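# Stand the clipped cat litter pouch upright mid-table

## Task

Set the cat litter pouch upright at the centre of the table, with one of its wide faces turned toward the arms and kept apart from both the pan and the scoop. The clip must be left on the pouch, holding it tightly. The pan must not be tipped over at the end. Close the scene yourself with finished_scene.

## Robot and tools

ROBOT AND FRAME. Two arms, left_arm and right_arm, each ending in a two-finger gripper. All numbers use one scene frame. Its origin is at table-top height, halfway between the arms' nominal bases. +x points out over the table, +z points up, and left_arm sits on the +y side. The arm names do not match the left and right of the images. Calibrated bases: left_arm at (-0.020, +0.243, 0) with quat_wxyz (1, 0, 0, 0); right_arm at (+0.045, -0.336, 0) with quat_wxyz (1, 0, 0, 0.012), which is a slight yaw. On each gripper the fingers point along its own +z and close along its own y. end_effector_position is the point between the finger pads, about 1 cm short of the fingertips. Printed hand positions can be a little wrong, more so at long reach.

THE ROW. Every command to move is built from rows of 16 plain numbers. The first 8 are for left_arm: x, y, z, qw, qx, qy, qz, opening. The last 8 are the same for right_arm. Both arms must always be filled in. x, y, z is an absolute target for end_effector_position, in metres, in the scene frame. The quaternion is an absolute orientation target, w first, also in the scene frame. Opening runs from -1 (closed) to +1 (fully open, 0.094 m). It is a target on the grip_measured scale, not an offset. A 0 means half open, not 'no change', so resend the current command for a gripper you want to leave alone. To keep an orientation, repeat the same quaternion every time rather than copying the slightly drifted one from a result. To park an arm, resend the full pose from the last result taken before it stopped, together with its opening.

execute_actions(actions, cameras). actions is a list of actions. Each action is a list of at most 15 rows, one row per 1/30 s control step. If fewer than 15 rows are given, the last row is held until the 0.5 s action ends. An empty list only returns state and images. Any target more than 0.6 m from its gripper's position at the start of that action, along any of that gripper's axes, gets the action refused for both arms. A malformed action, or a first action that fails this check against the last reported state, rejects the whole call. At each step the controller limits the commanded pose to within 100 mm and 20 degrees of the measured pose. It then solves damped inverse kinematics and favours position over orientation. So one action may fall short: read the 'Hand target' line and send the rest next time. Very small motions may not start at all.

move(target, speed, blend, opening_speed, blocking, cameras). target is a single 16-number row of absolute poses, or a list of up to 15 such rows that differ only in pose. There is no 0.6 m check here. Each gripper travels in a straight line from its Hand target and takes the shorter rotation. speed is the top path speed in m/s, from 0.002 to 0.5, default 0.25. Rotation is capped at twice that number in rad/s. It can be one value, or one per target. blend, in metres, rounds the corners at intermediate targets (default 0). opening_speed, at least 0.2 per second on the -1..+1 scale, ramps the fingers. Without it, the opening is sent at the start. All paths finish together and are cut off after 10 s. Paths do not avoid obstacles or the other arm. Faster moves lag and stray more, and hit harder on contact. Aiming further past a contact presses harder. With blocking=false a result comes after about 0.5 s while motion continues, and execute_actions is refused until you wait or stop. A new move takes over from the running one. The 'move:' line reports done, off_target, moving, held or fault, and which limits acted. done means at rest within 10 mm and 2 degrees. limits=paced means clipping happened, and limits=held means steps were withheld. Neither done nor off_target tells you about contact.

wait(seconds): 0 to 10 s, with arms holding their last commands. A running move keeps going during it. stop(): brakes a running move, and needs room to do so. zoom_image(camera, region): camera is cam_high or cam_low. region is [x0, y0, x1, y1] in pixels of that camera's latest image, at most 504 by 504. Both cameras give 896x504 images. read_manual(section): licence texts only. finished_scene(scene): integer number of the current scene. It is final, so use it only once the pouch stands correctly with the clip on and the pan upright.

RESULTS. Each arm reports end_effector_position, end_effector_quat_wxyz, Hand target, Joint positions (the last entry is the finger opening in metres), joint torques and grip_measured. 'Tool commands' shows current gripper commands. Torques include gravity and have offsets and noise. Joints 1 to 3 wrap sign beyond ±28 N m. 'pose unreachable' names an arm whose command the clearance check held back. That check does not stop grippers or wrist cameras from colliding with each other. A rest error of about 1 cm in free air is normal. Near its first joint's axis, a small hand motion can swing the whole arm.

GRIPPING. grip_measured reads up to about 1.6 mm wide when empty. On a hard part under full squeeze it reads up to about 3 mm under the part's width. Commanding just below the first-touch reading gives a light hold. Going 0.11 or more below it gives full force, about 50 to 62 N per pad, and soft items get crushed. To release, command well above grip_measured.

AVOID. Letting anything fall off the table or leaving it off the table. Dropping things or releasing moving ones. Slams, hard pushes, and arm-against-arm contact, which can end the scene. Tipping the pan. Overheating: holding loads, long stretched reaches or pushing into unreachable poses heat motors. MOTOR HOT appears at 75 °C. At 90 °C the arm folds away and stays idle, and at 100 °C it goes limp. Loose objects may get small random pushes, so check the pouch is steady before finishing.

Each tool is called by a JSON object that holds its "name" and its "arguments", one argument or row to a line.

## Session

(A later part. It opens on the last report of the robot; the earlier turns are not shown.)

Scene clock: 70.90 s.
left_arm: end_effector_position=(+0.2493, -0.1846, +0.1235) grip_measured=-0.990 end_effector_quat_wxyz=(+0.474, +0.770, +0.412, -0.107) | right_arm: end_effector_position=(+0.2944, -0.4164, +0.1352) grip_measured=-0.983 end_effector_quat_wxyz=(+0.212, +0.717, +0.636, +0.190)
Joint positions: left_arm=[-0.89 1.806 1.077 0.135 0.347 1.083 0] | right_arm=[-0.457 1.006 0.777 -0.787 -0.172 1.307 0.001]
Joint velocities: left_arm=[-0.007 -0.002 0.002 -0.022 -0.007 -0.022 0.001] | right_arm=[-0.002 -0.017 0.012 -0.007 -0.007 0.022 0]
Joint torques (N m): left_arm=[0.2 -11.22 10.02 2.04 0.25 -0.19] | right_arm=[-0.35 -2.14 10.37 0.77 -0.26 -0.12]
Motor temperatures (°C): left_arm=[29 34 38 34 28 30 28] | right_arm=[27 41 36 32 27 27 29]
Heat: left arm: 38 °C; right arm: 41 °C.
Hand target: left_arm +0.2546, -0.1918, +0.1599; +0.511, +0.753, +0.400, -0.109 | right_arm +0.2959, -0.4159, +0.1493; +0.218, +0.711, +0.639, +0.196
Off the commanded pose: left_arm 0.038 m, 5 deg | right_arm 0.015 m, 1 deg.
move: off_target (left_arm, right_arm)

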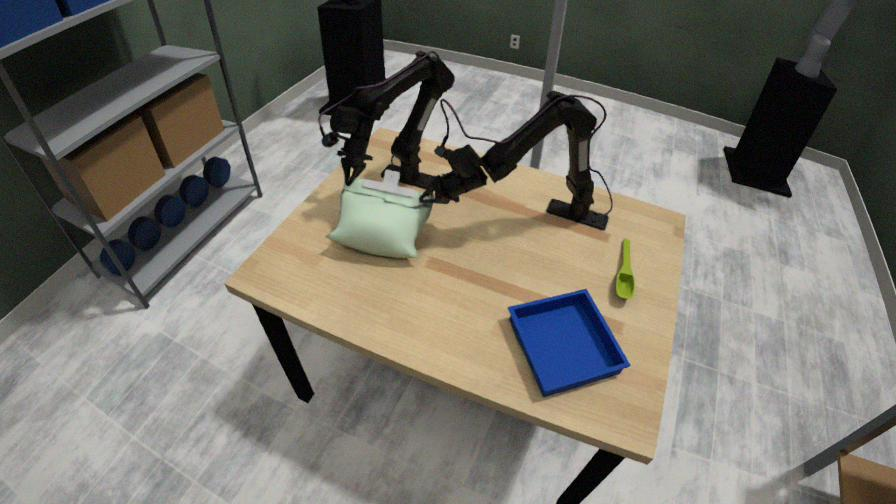

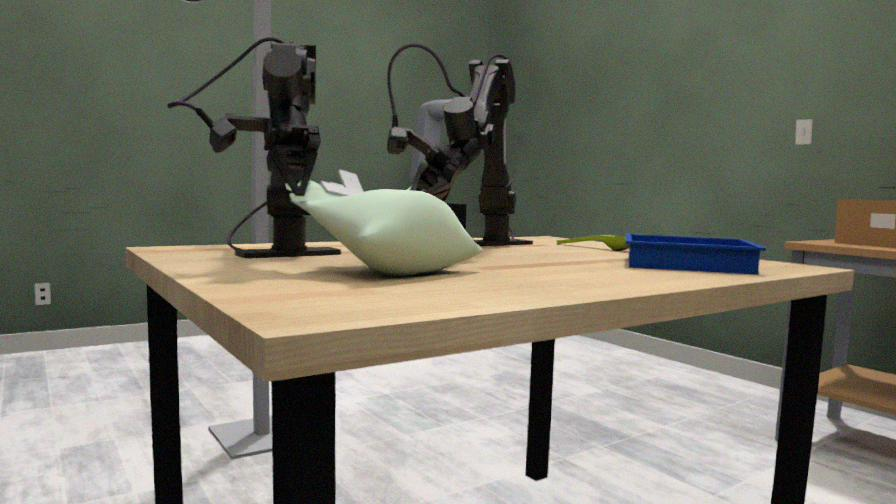

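{"name": "move", "arguments": {
  "target": [0.268, -0.19, 0.245, 0.43317, 0.59229, 0.61334, -0.29217, -1.0, 0.289, -0.416, 0.225, 0.16452, 0.71261, 0.66452, 0.15342, -1.0],
  "speed": 0.15,
  "cameras": ["cam_high", "cam_low"]
}}

{"name": "zoom_image", "arguments": {
  "camera": "cam_high",
  "region": [320, 130, 480, 260]
}}

{"name": "zoom_image", "arguments": {
  "camera": "cam_low",
  "region": [250, 120, 530, 300]
}}

Scene clock: 78.70 s.
left_arm: end_effector_position=(+0.2572, -0.1865, +0.1958) grip_measured=-0.990 end_effector_quat_wxyz=(+0.377, +0.609, +0.635, -0.291) | right_arm: end_effector_position=(+0.2854, -0.4225, +0.2053) grip_measured=-0.983 end_effector_quat_wxyz=(+0.155, +0.725, +0.658, +0.132)
Joint positions: left_arm=[-0.838 1.781 1.381 -0.263 0.479 0.454 0] | right_arm=[-0.457 1.175 1.222 -1.225 -0.119 1.257 0.001]
Joint velocities: left_arm=[-0.007 -0.007 -0.007 0.051 0.066 -0.022 -0.001] | right_arm=[-0.007 -0.012 0.007 -0.007 -0.022 0.037 -0.001]
Joint torques (N m): left_arm=[0.55 -12.33 11.43 2.19 0.08 -0.2] | right_arm=[0.35 -3.6 10.82 0.6 -0.51 -0.14]
Motor temperatures (°C): left_arm=[29 36 38 35 28 30 28] | right_arm=[27 39 37 32 27 27 29]
Heat: left arm: 38 °C; right arm: 39 °C.
Hand target: left_arm +0.2668, -0.1890, +0.2450; +0.432, +0.593, +0.613, -0.293 | right_arm +0.2886, -0.4160, +0.2239; +0.165, +0.713, +0.664, +0.154
Off the commanded pose: left_arm 0.050 m, 7 deg | right_arm 0.021 m, 3 deg.
move: off_target (left_arm, right_arm)

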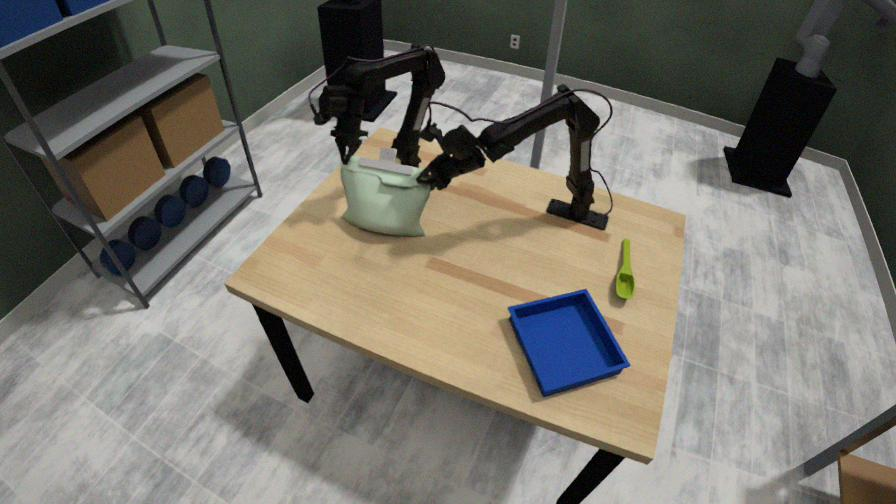

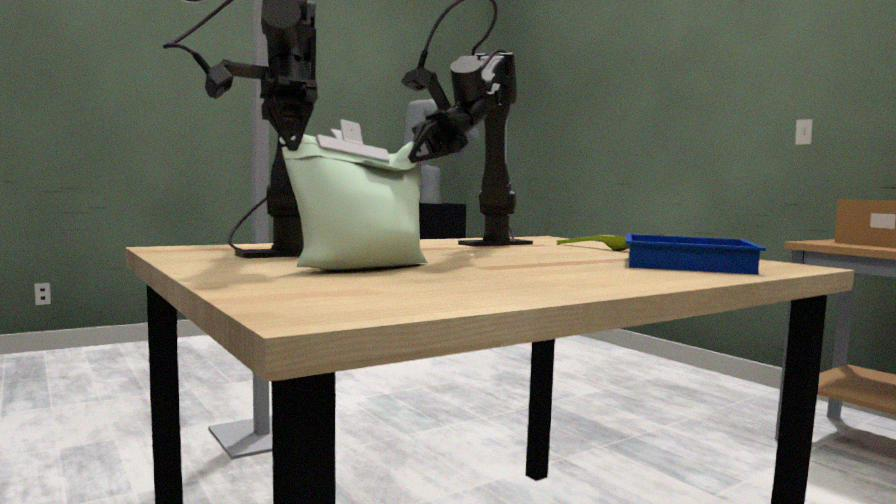

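Scaled by 3.150.

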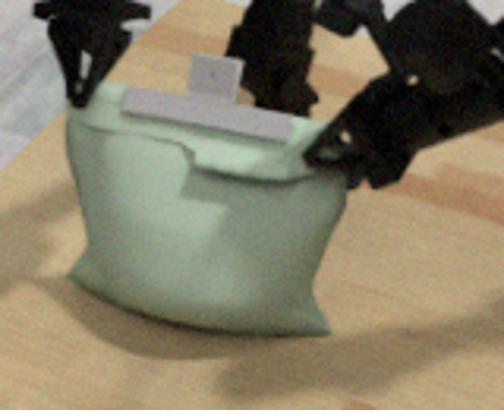

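Scaled by 1.800.

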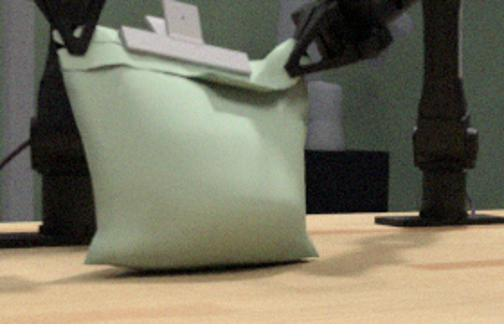

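{"name": "move", "arguments": {
  "target": [0.268, -0.19, 0.295, 0.43317, 0.59229, 0.61334, -0.29217, -1.0, 0.287, -0.414, 0.256, 0.16452, 0.71261, 0.66452, 0.15342, -1.0],
  "speed": 0.12,
  "cameras": ["cam_high", "cam_low"]
}}

{"name": "zoom_image", "arguments": {
  "camera": "cam_low",
  "region": [250, 100, 530, 300]
}}

Scene clock: 80.80 s.
left_arm: end_effector_position=(+0.2547, -0.1838, +0.2375) grip_measured=-0.990 end_effector_quat_wxyz=(+0.359, +0.610, +0.643, -0.291) | right_arm: end_effector_position=(+0.2799, -0.4211, +0.2354) grip_measured=-0.983 end_effector_quat_wxyz=(+0.146, +0.726, +0.660, +0.124)
Joint positions: left_arm=[-0.837 1.778 1.569 -0.494 0.483 0.454 0] | right_arm=[-0.457 1.216 1.383 -1.368 -0.113 1.255 0.001]
Joint velocities: left_arm=[0.002 -0.002 0.007 0.051 -0.095 0.037 0.001] | right_arm=[-0.012 -0.012 -0.002 -0.051 0.051 -0.022 -0.001]
Joint torques (N m): left_arm=[0.68 -12.01 11.79 2.46 0.05 -0.11] | right_arm=[0.72 -3.69 10.43 0.75 -0.59 -0.11]
Motor temperatures (°C): left_arm=[29 36 39 36 28 30 28] | right_arm=[27 39 38 31 27 27 29]
Heat: left arm: 39 °C; right arm: 39 °C.
Hand target: left_arm +0.2656, -0.1873, +0.2946; +0.433, +0.593, +0.612, -0.293 | right_arm +0.2860, -0.4140, +0.2556; +0.165, +0.712, +0.665, +0.153
Off the commanded pose: left_arm 0.059 m, 9 deg | right_arm 0.023 m, 4 deg.
move: off_target (left_arm, right_arm)

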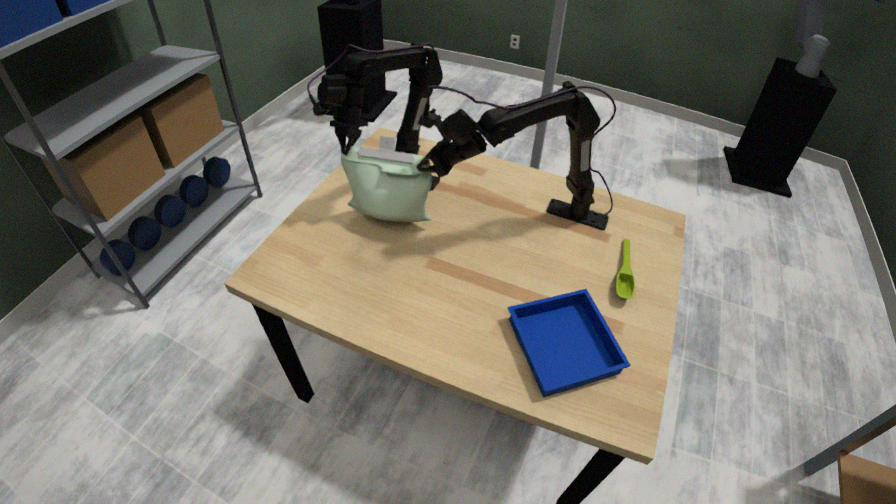

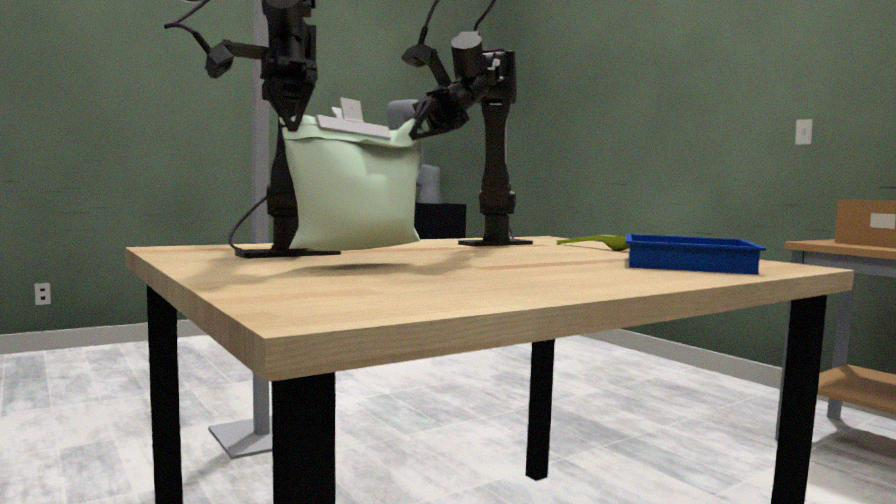

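Scaled by 1.800.

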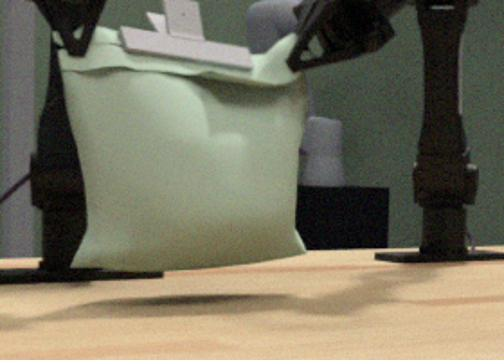

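{"name": "move", "arguments": {
  "target": [
    [0.266, -0.115, 0.292, 0.43317, 0.59229, 0.61334, -0.29217, -1.0, 0.279, -0.339, 0.256, 0.16288, 0.66, 0.71, 0.18, -1.0],
    [0.264, -0.04, 0.288, 0.43317, 0.59229, 0.61334, -0.29217, -1.0, 0.27, -0.264, 0.256, 0.16288, 0.60787, 0.75066, 0.20114, -1.0]
  ],
  "speed": 0.12,
  "blend": 0.03,
  "cameras": ["cam_high", "cam_low"]
}}

{"name": "zoom_image", "arguments": {
  "camera": "cam_low",
  "region": [280, 80, 560, 290]
}}

Scene clock: 83.47 s.
left_arm: end_effector_position=(+0.2631, -0.0379, +0.2612) grip_measured=-0.990 end_effector_quat_wxyz=(+0.388, +0.590, +0.642, -0.299) | right_arm: end_effector_position=(+0.2665, -0.2710, +0.2434) grip_measured=-0.983 end_effector_quat_wxyz=(+0.147, +0.620, +0.753, +0.161)
Joint positions: left_arm=[-0.473 1.448 1.3 -0.644 0.752 0.692 0] | right_arm=[0.324 1.107 1.335 -1.368 0.088 1.706 0.001]
Joint velocities: left_arm=[-0.002 -0.002 0.002 0.051 0.007 -0.007 0] | right_arm=[0.007 0.002 0.002 0.007 -0.007 0.022 0]
Joint torques (N m): left_arm=[0.59 -8.29 7.75 2.3 0.58 -0.11] | right_arm=[1.51 -4.14 6.31 1.35 -0.27 -0.03]
Motor temperatures (°C): left_arm=[29 37 39 36 28 30 29] | right_arm=[27 39 38 32 27 27 29]
Heat: left arm: 39 °C; right arm: 39 °C.
Hand target: left_arm +0.2645, -0.0400, +0.2898; +0.434, +0.591, +0.612, -0.297 | right_arm +0.2696, -0.2611, +0.2565; +0.154, +0.609, +0.752, +0.202
Off the commanded pose: left_arm 0.027 m, 6 deg | right_arm 0.015 m, 5 deg.
move: off_target (left_arm, right_arm)

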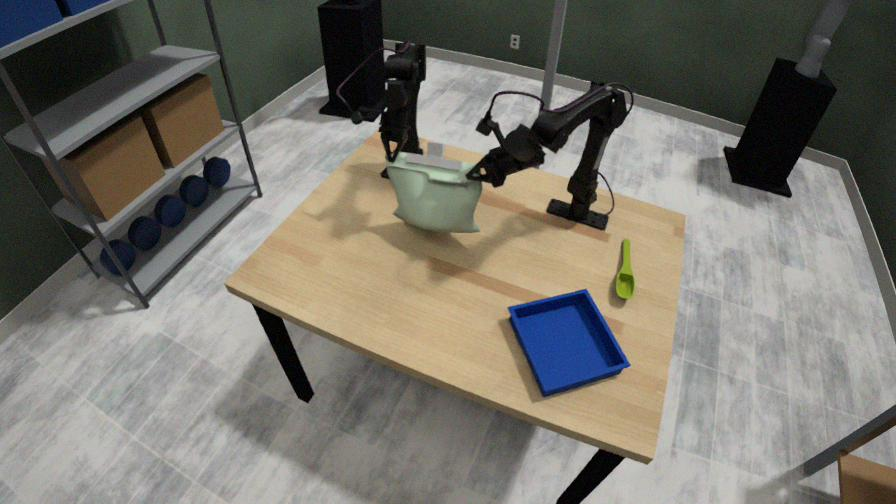

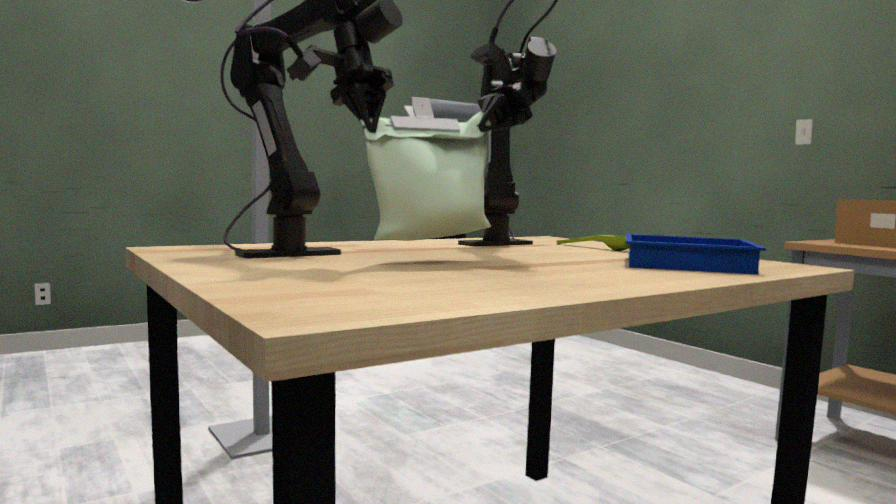

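Scaled by 1.800.

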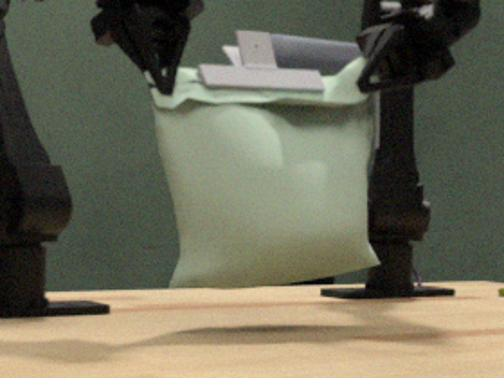

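{"name": "move", "arguments": {
  "target": [
    [0.258, 0.038, 0.273, 0.43317, 0.57959, 0.61334, -0.31217, -1.0, 0.262, -0.188, 0.252, 0.14188, 0.55587, 0.79366, 0.20114, -1.0],
    [0.251, 0.116, 0.257, 0.43209, 0.56659, 0.61833, -0.33156, -1.0, 0.2535, -0.112, 0.248, 0.12023, 0.50081, 0.83349, 0.2001, -1.0]
  ],
  "speed": 0.12,
  "blend": 0.03,
  "cameras": ["cam_high", "cam_low"]
}}

{"name": "zoom_image", "arguments": {
  "camera": "cam_low",
  "region": [330, 80, 610, 290]
}}

{"name": "zoom_image", "arguments": {
  "camera": "cam_high",
  "region": [370, 110, 570, 260]
}}

Scene clock: 86.33 s.
left_arm: end_effector_position=(+0.2451, +0.1153, +0.2393) grip_measured=-0.990 end_effector_quat_wxyz=(+0.408, +0.570, +0.631, -0.333) | right_arm: end_effector_position=(+0.2476, -0.1159, +0.2216) grip_measured=-0.983 end_effector_quat_wxyz=(+0.102, +0.504, +0.843, +0.159)
Joint positions: left_arm=[0.122 1.445 1.237 -1.305 1.109 1.556 0] | right_arm=[0.897 1.395 1.455 -1.286 0.165 1.969 0.001]
Joint velocities: left_arm=[-0.007 -0.002 -0.007 -0.051 -0.037 0.066 0] | right_arm=[-0.007 -0.012 -0.012 -0.007 -0.007 0.007 -0.001]
Joint torques (N m): left_arm=[1.24 -4.48 10.11 0.5 1.35 -0.13] | right_arm=[0.57 -6.13 10.73 0.79 0.32 -0.03]
Motor temperatures (°C): left_arm=[29 36 40 36 29 30 29] | right_arm=[27 38 38 32 27 27 29]
Heat: left arm: 40 °C; right arm: 38 °C.
Hand target: left_arm +0.2530, +0.1162, +0.2612; +0.441, +0.560, +0.616, -0.335 | right_arm +0.2525, -0.1116, +0.2471; +0.114, +0.502, +0.834, +0.198
Off the commanded pose: left_arm 0.019 m, 3 deg | right_arm 0.027 m, 5 deg.
move: off_target (left_arm, right_arm)

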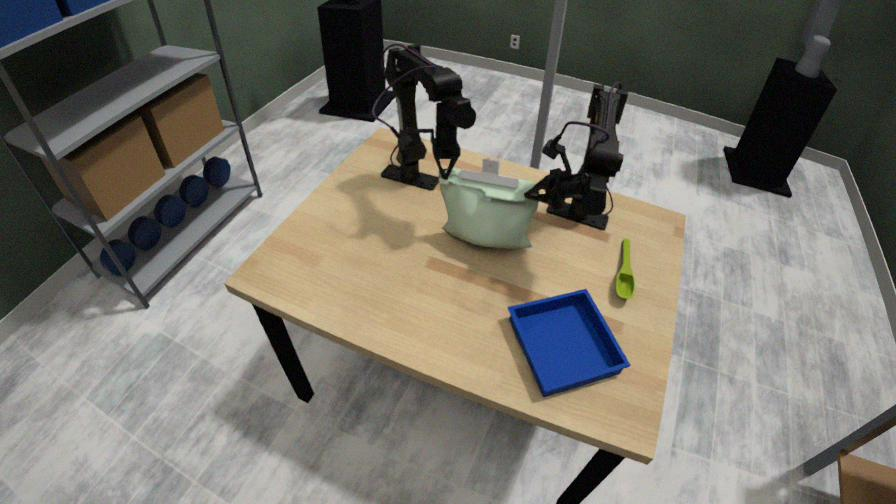

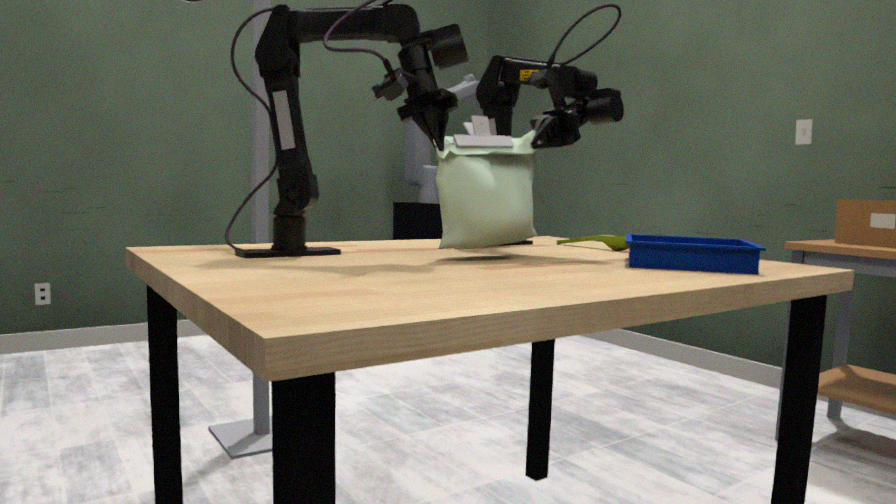

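Scaled by 1.800.

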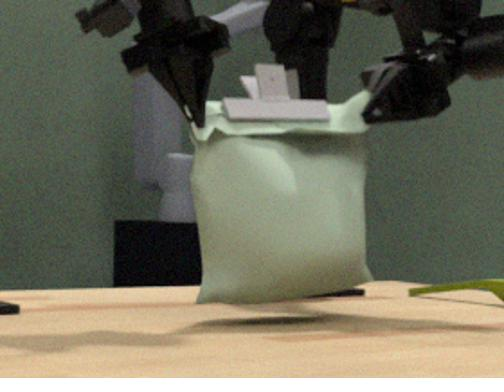

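Scaled by 2.520.

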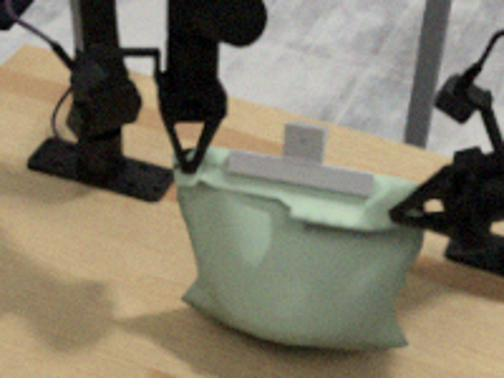

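{"name": "move", "arguments": {
  "target": [0.253, 0.116, 0.215, 0.43209, 0.56659, 0.61833, -0.33156, -1.0, 0.2535, -0.112, 0.222, 0.12023, 0.50081, 0.83349, 0.2001, -1.0],
  "speed": 0.08,
  "cameras": ["cam_high", "cam_low"]
}}

{"name": "zoom_image", "arguments": {
  "camera": "cam_low",
  "region": [330, 80, 610, 290]
}}

{"name": "zoom_image", "arguments": {
  "camera": "cam_high",
  "region": [370, 110, 570, 260]
}}

Scene clock: 87.93 s.
left_arm: end_effector_position=(+0.2465, +0.1162, +0.2071) grip_measured=-0.990 end_effector_quat_wxyz=(+0.408, +0.575, +0.627, -0.331) | right_arm: end_effector_position=(+0.2516, -0.1141, +0.2035) grip_measured=-0.983 end_effector_quat_wxyz=(+0.108, +0.504, +0.842, +0.160)
Joint positions: left_arm=[0.124 1.459 1.124 -1.189 1.106 1.58 0] | right_arm=[0.897 1.389 1.374 -1.208 0.177 1.969 0.001]
Joint velocities: left_arm=[0.007 -0.017 0.007 -0.007 0.007 -0.022 0.001] | right_arm=[-0.002 -0.002 -0.002 -0.007 0.037 -0.022 -0.001]
Joint torques (N m): left_arm=[0.9 -4.62 6.43 0.78 1.1 -0.1] | right_arm=[0.88 -8.5 6.45 1.05 0.22 -0.04]
Motor temperatures (°C): left_arm=[29 35 39 36 29 30 29] | right_arm=[27 38 38 32 27 27 29]
Heat: left arm: 39 °C; right arm: 38 °C.
Hand target: left_arm +0.2523, +0.1163, +0.2150; +0.431, +0.568, +0.618, -0.332 | right_arm +0.2532, -0.1125, +0.2222; +0.120, +0.500, +0.834, +0.200
Off the commanded pose: left_arm 0.010 m, 3 deg | right_arm 0.019 m, 5 deg.
move: off_target (left_arm, right_arm)

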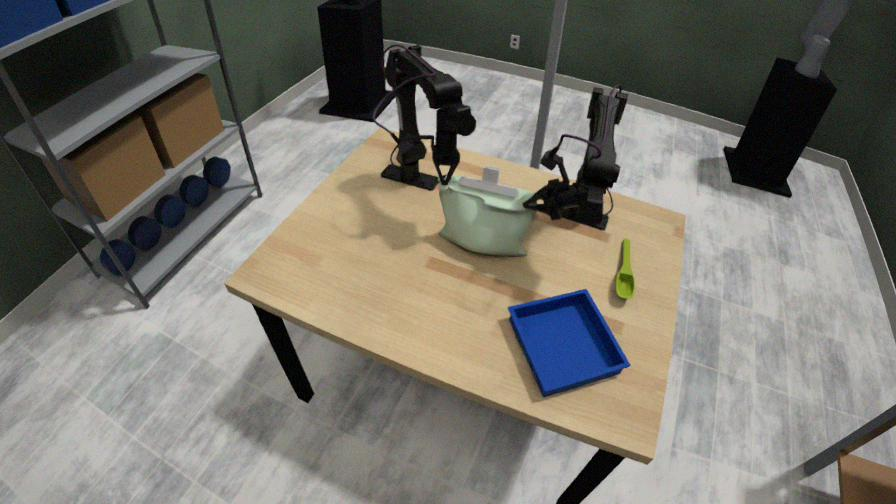

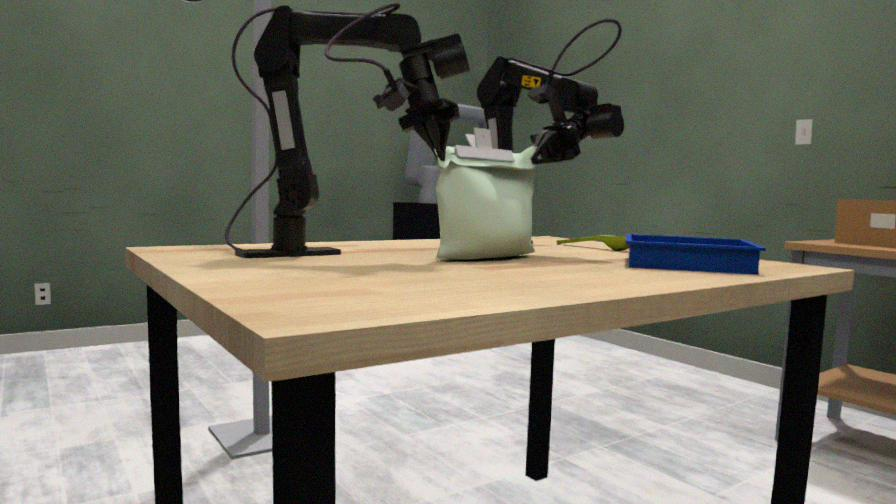

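Scaled by 1.800.

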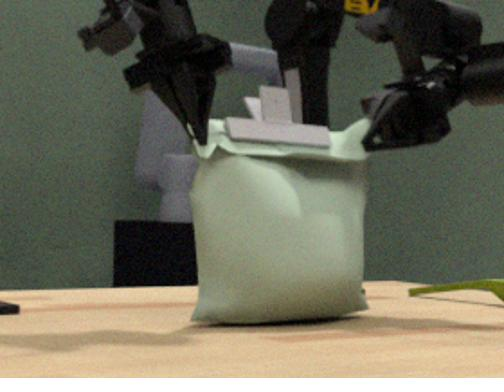

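Scaled by 2.520.

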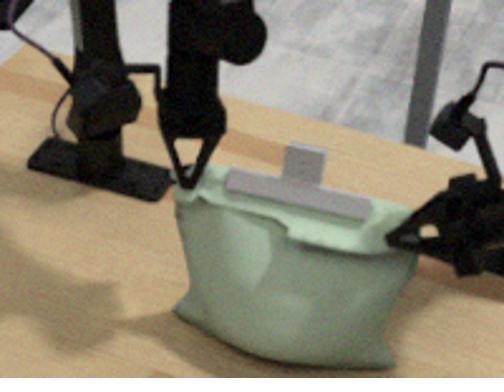

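{"name": "move", "arguments": {
  "target": [0.253, 0.116, 0.19, 0.43209, 0.56659, 0.61833, -0.33156, -1.0, 0.2535, -0.112, 0.198, 0.12023, 0.50081, 0.83349, 0.2001, -1.0],
  "speed": 0.06,
  "cameras": ["cam_high", "cam_low"]
}}

{"name": "zoom_image", "arguments": {
  "camera": "cam_low",
  "region": [330, 80, 610, 290]
}}

{"name": "zoom_image", "arguments": {
  "camera": "cam_high",
  "region": [370, 110, 570, 260]
}}

Scene clock: 89.30 s.
left_arm: end_effector_position=(+0.2476, +0.1144, +0.1926) grip_measured=-0.990 end_effector_quat_wxyz=(+0.424, +0.572, +0.618, -0.334) | right_arm: end_effector_position=(+0.2563, -0.1152, +0.1921) grip_measured=-0.983 end_effector_quat_wxyz=(+0.122, +0.506, +0.835, +0.180)
Joint positions: left_arm=[0.127 1.461 1.045 -1.088 1.139 1.576 0] | right_arm=[0.897 1.347 1.276 -1.107 0.202 1.969 0.001]
Joint velocities: left_arm=[0.012 -0.007 0.002 -0.051 -0.051 -0.022 0] | right_arm=[-0.002 -0.007 -0.002 -0.037 0.066 -0.007 -0.001]
Joint torques (N m): left_arm=[0.79 -3.84 5.49 0.86 0.69 -0.11] | right_arm=[0.87 -6.5 5.49 1.04 -0.02 -0.01]
Motor temperatures (°C): left_arm=[29 35 39 35 29 30 29] | right_arm=[27 39 37 32 27 27 29]
Heat: left arm: 39 °C; right arm: 39 °C.
Hand target: left_arm +0.2526, +0.1162, +0.1900; +0.432, +0.567, +0.618, -0.332 | right_arm +0.2535, -0.1121, +0.1985; +0.120, +0.500, +0.834, +0.200
Off the commanded pose: left_arm 0.006 m, 1 deg | right_arm 0.007 m, 2 deg.
move: done

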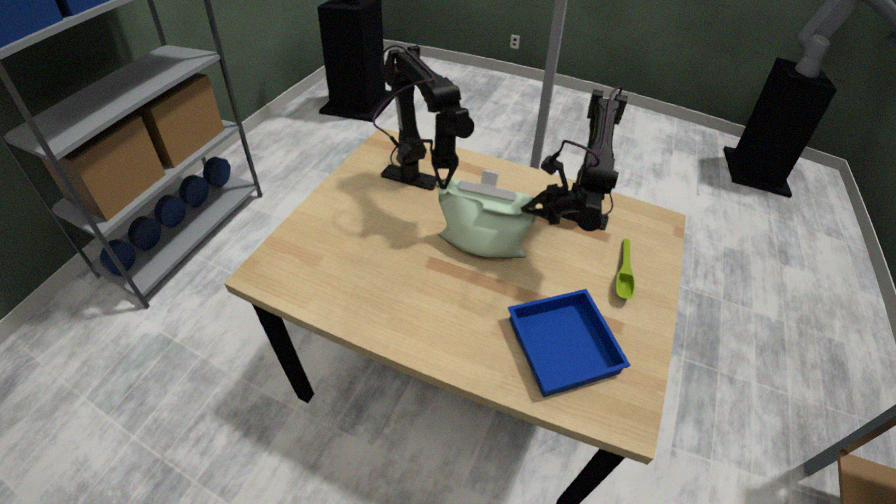

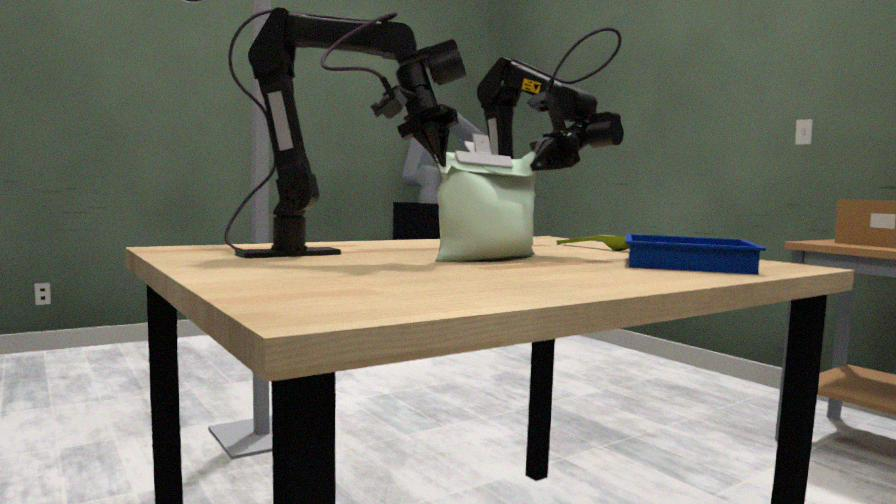

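Scaled by 1.800.

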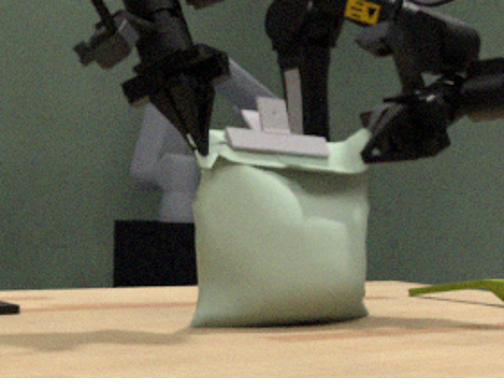

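Scaled by 2.520.

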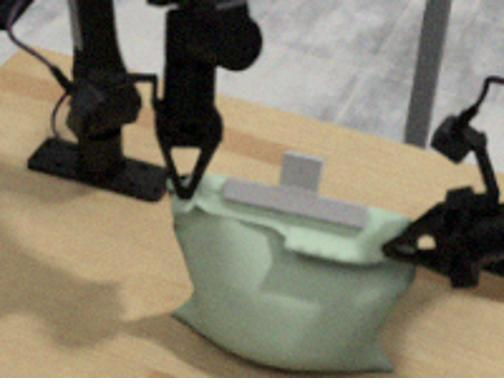

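{"name": "move", "arguments": {
  "target": [0.255, 0.116, 0.172, 0.43209, 0.56659, 0.61833, -0.33156, -1.0, 0.2545, -0.112, 0.177, 0.12023, 0.50081, 0.83349, 0.2001, -1.0],
  "speed": 0.05,
  "cameras": ["cam_high", "cam_low"]
}}

{"name": "zoom_image", "arguments": {
  "camera": "cam_low",
  "region": [330, 80, 610, 290]
}}

{"name": "zoom_image", "arguments": {
  "camera": "cam_high",
  "region": [370, 110, 570, 260]
}}

Scene clock: 90.70 s.
left_arm: end_effector_position=(+0.2502, +0.1137, +0.1770) grip_measured=-0.990 end_effector_quat_wxyz=(+0.429, +0.567, +0.617, -0.338) | right_arm: end_effector_position=(+0.2600, -0.1155, +0.1804) grip_measured=-0.983 end_effector_quat_wxyz=(+0.133, +0.506, +0.830, +0.194)
Joint positions: left_arm=[0.127 1.483 0.992 -1.006 1.153 1.566 0] | right_arm=[0.897 1.321 1.194 -1.021 0.22 1.969 0.001]
Joint velocities: left_arm=[-0.012 0.017 -0.002 -0.022 -0.022 0.037 -0.001] | right_arm=[-0.022 -0.007 0.012 -0.051 -0.022 -0.037 -0.001]
Joint torques (N m): left_arm=[0.64 -3.92 5.63 0.94 0.52 -0.04] | right_arm=[0.64 -5.5 4.9 1.03 -0.24 -0.1]
Motor temperatures (°C): left_arm=[29 35 39 35 29 30 29] | right_arm=[27 38 37 32 27 27 29]
Heat: left arm: 39 °C; right arm: 38 °C.
Hand target: left_arm +0.2545, +0.1160, +0.1720; +0.432, +0.567, +0.618, -0.332 | right_arm +0.2545, -0.1120, +0.1773; +0.120, +0.501, +0.834, +0.200
Off the commanded pose: left_arm 0.007 m, 1 deg | right_arm 0.007 m, 2 deg.
move: done

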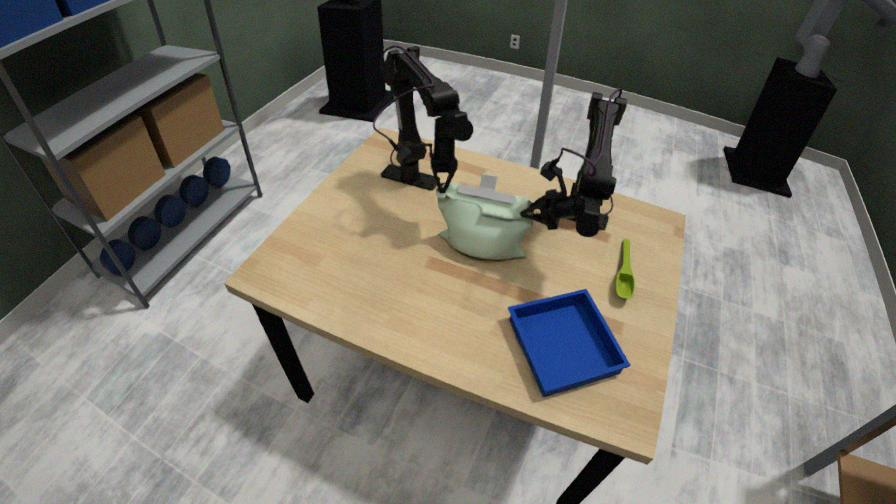

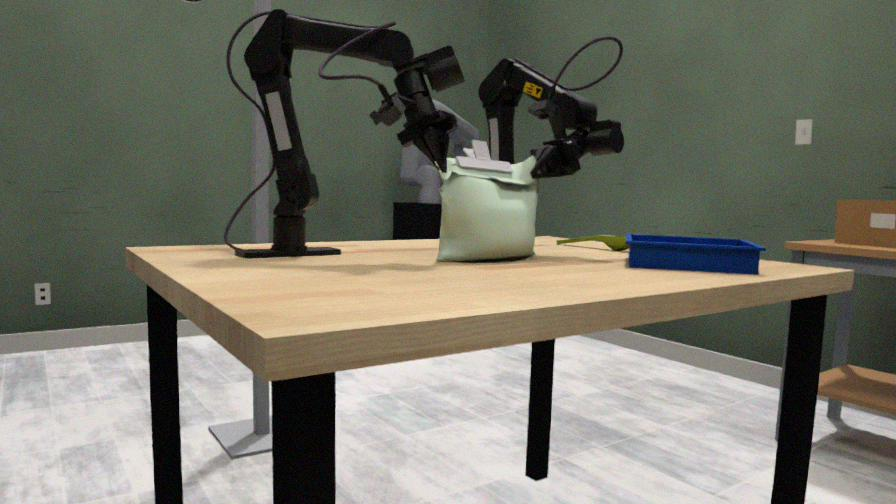

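Scaled by 1.800.

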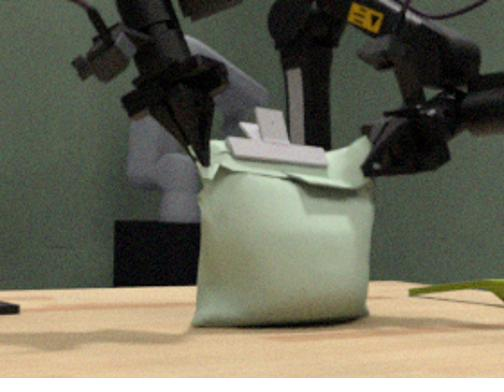

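Scaled by 2.520.

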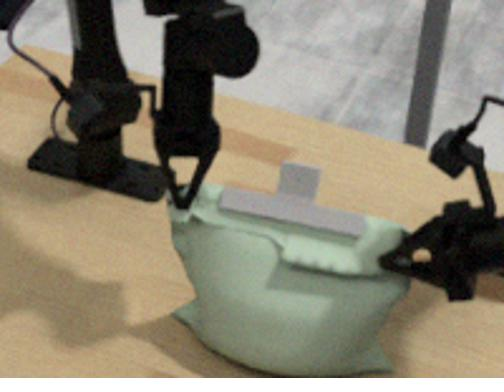

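{"name": "move", "arguments": {
  "target": [0.255, 0.116, 0.157, 0.43209, 0.56659, 0.61833, -0.33156, -1.0, 0.252, -0.112, 0.161, 0.12023, 0.50081, 0.83349, 0.2001, -1.0],
  "speed": 0.05,
  "cameras": ["cam_high", "cam_low"]
}}

{"name": "zoom_image", "arguments": {
  "camera": "cam_low",
  "region": [330, 80, 610, 290]
}}

{"name": "zoom_image", "arguments": {
  "camera": "cam_high",
  "region": [370, 110, 570, 260]
}}

Scene clock: 91.87 s.
left_arm: end_effector_position=(+0.2513, +0.1132, +0.1652) grip_measured=-0.990 end_effector_quat_wxyz=(+0.434, +0.568, +0.613, -0.337) | right_arm: end_effector_position=(+0.2596, -0.1153, +0.1657) grip_measured=-0.983 end_effector_quat_wxyz=(+0.132, +0.509, +0.827, +0.199)
Joint positions: left_arm=[0.127 1.496 0.949 -0.938 1.162 1.565 0] | right_arm=[0.898 1.308 1.123 -0.954 0.219 1.978 0.001]
Joint velocities: left_arm=[-0.027 -0.012 0.012 0.007 -0.007 0.022 0] | right_arm=[-0.002 -0.007 -0.002 -0.081 -0.095 -0.022 -0.001]
Joint torques (N m): left_arm=[0.66 -3.64 5.16 0.99 0.43 -0.07] | right_arm=[1.22 -4.75 4.83 0.99 -0.15 -0.07]
Motor temperatures (°C): left_arm=[29 34 39 35 29 30 29] | right_arm=[27 38 37 32 27 27 29]
Heat: left arm: 39 °C; right arm: 38 °C.
Hand target: left_arm +0.2545, +0.1160, +0.1572; +0.432, +0.567, +0.618, -0.332 | right_arm +0.2521, -0.1120, +0.1612; +0.120, +0.501, +0.833, +0.200
Off the commanded pose: left_arm 0.009 m, 1 deg | right_arm 0.010 m, 2 deg.
move: done

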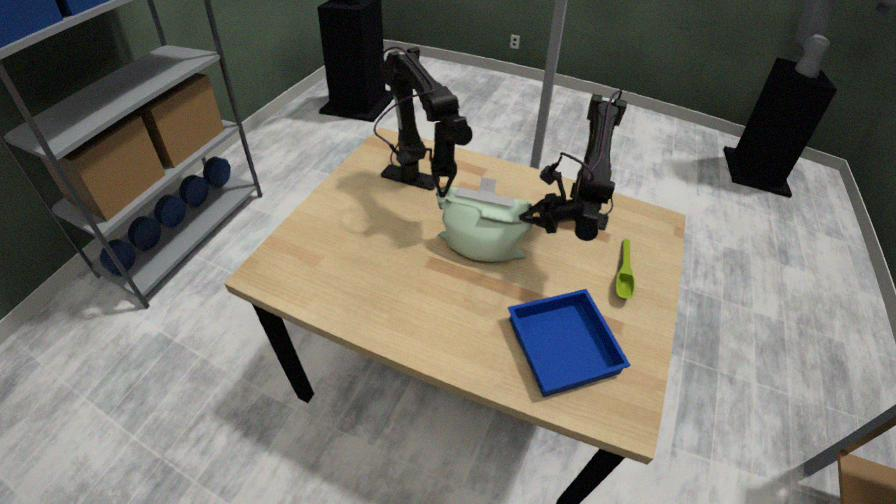

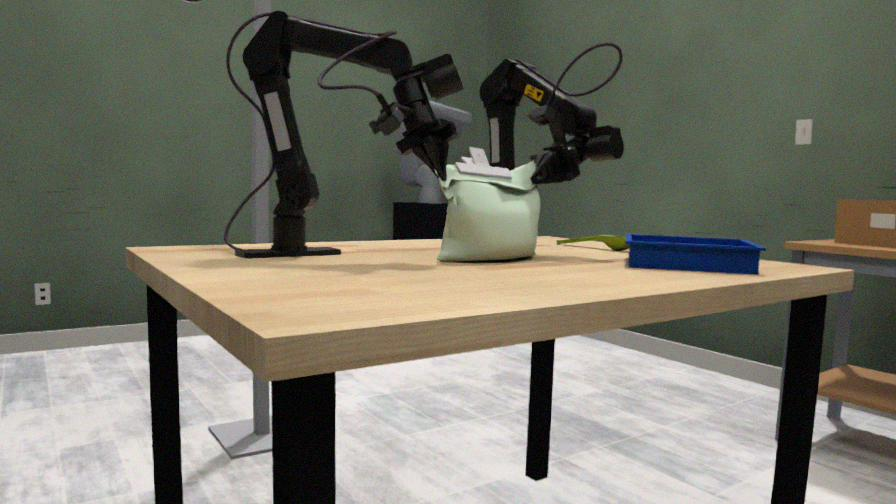

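Scaled by 1.800.

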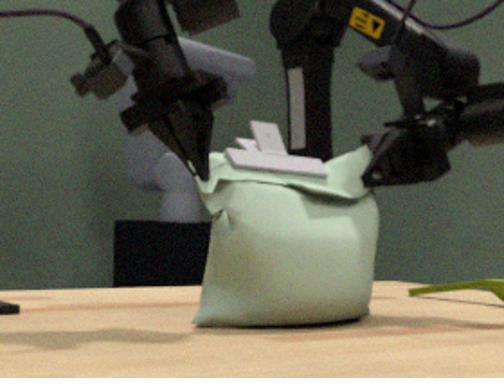

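Scaled by 2.520.

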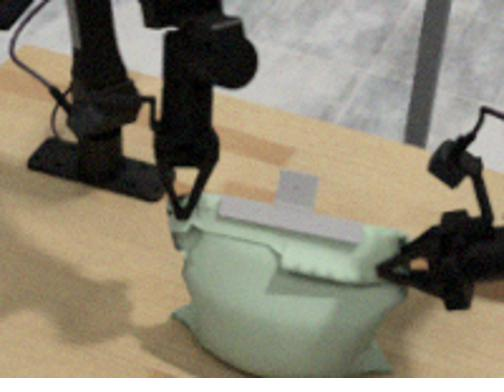

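{"name": "move", "arguments": {
  "target": [0.252, 0.117, 0.146, 0.43209, 0.56659, 0.61833, -0.33156, -1.0, 0.246, -0.114, 0.15, 0.12023, 0.50081, 0.83349, 0.2001, -1.0],
  "speed": 0.05,
  "cameras": ["cam_high", "cam_low"]
}}

{"name": "zoom_image", "arguments": {
  "camera": "cam_low",
  "region": [330, 80, 610, 290]
}}

{"name": "zoom_image", "arguments": {
  "camera": "cam_high",
  "region": [370, 110, 570, 260]
}}

Scene clock: 93.20 s.
left_arm: end_effector_position=(+0.2502, +0.1137, +0.1573) grip_measured=-0.990 end_effector_quat_wxyz=(+0.440, +0.566, +0.610, -0.337) | right_arm: end_effector_position=(+0.2596, -0.1143, +0.1616) grip_measured=-0.983 end_effector_quat_wxyz=(+0.137, +0.512, +0.820, +0.214)
Joint positions: left_arm=[0.132 1.5 0.912 -0.895 1.173 1.569 0] | right_arm=[0.908 1.283 1.074 -0.899 0.234 1.993 0.001]
Joint velocities: left_arm=[0.002 -0.002 -0.027 0.037 0.007 0.051 0.001] | right_arm=[-0.002 -0.002 -0.002 0.022 0.022 -0.022 0]
Joint torques (N m): left_arm=[0.43 -3.43 4.92 0.82 0.32 0.02] | right_arm=[1.69 -4.27 4.46 0.89 -0.2 -0.01]
Motor temperatures (°C): left_arm=[29 34 38 35 29 30 29] | right_arm=[27 38 37 32 27 27 29]
Heat: left arm: 38 °C; right arm: 38 °C.
Hand target: left_arm +0.2515, +0.1170, +0.1463; +0.432, +0.567, +0.618, -0.332 | right_arm +0.2462, -0.1141, +0.1503; +0.120, +0.501, +0.833, +0.200
Off the commanded pose: left_arm 0.012 m, 1 deg | right_arm 0.018 m, 3 deg.
move: off_target (left_arm, right_arm)

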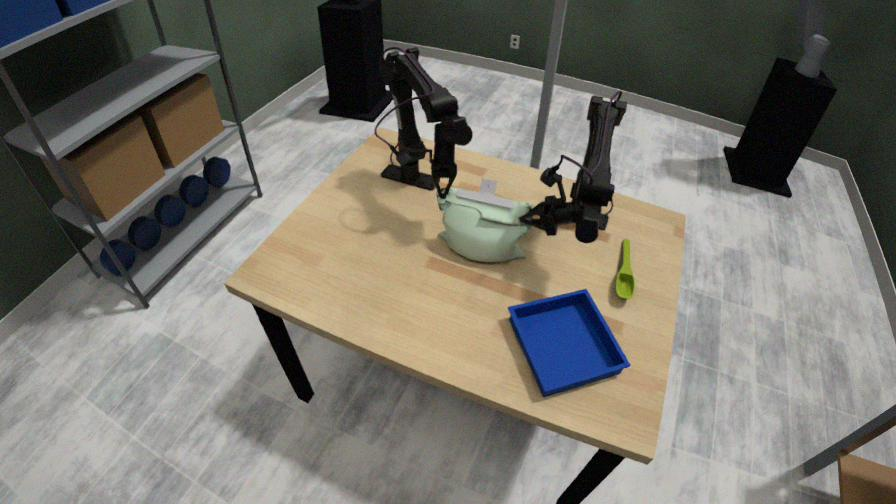

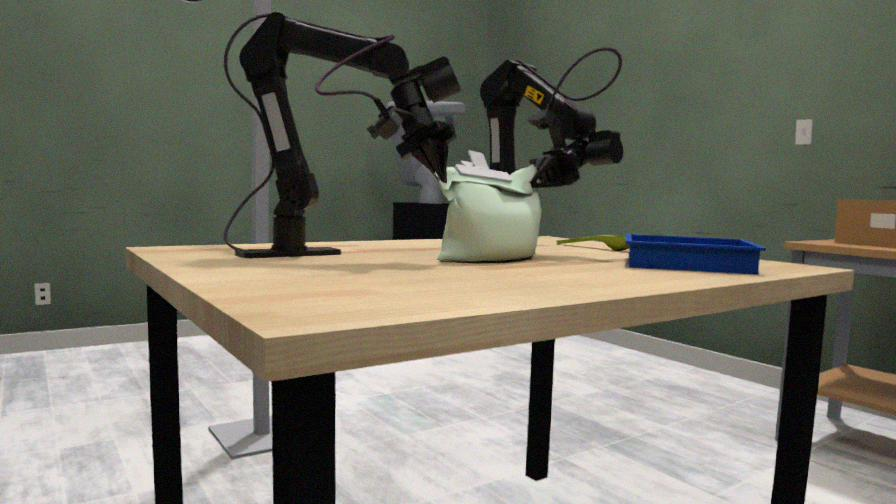

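Scaled by 1.800.

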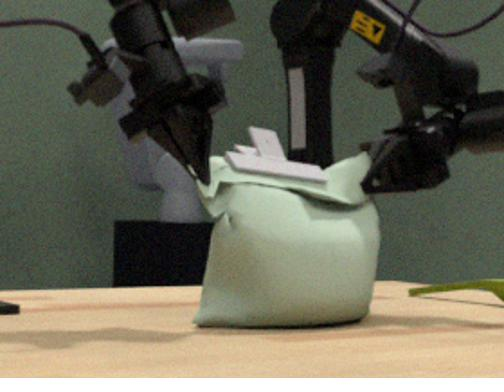

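Scaled by 2.520.

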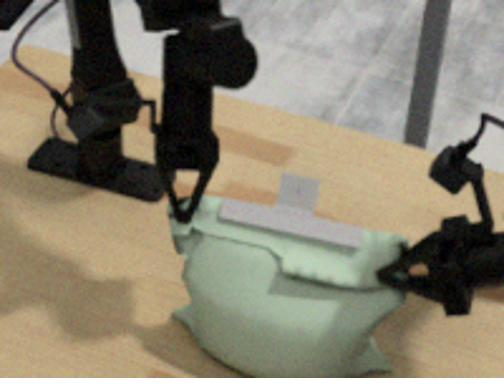

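{"name": "move", "arguments": {
  "target": [0.2505, 0.1145, 0.155, 0.43709, 0.56659, 0.61433, -0.33456, -1.0, 0.257, -0.114, 0.157, 0.12823, 0.507, 0.827, 0.207, -1.0],
  "speed": 0.05,
  "cameras": ["cam_low"]
}}

{"name": "zoom_image", "arguments": {
  "camera": "cam_low",
  "region": [400, 120, 580, 280]
}}

Scene clock: 94.27 s.
left_arm: end_effector_position=(+0.2503, +0.1134, +0.1580) grip_measured=-0.990 end_effector_quat_wxyz=(+0.441, +0.565, +0.609, -0.338) | right_arm: end_effector_position=(+0.2613, -0.1146, +0.1622) grip_measured=-0.983 end_effector_quat_wxyz=(+0.139, +0.514, +0.818, +0.216)
Joint positions: left_arm=[0.132 1.5 0.912 -0.894 1.178 1.569 0] | right_arm=[0.905 1.283 1.074 -0.894 0.237 1.993 0.001]
Joint velocities: left_arm=[0.002 0.007 -0.002 -0.007 0.022 0.007 0.001] | right_arm=[-0.007 -0.007 0.007 -0.037 -0.066 -0.037 0]
Joint torques (N m): left_arm=[0.01 -4.71 5.56 0.62 0.36 -0.09] | right_arm=[-0.36 -3.4 6.32 0.88 -0.21 -0.2]
Motor temperatures (°C): left_arm=[29 34 38 35 29 30 29] | right_arm=[27 38 37 32 27 27 29]
Heat: left arm: 38 °C; right arm: 38 °C.
Hand target: left_arm +0.2504, +0.1145, +0.1550; +0.437, +0.566, +0.614, -0.335 | right_arm +0.2571, -0.1140, +0.1572; +0.128, +0.507, +0.827, +0.207
Off the commanded pose: left_arm 0.003 m, 1 deg | right_arm 0.007 m, 2 deg.
move: done
Images, in order (width x height): cam_low 896x504.

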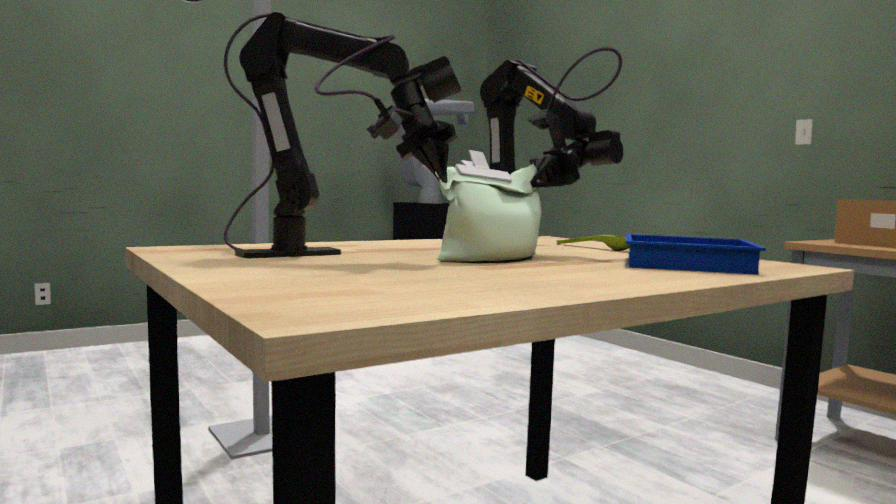

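Scaled by 2.800.

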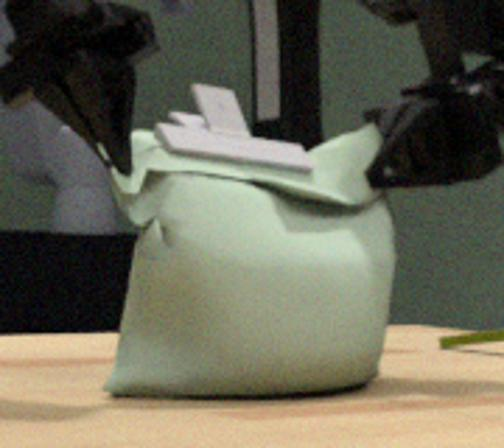

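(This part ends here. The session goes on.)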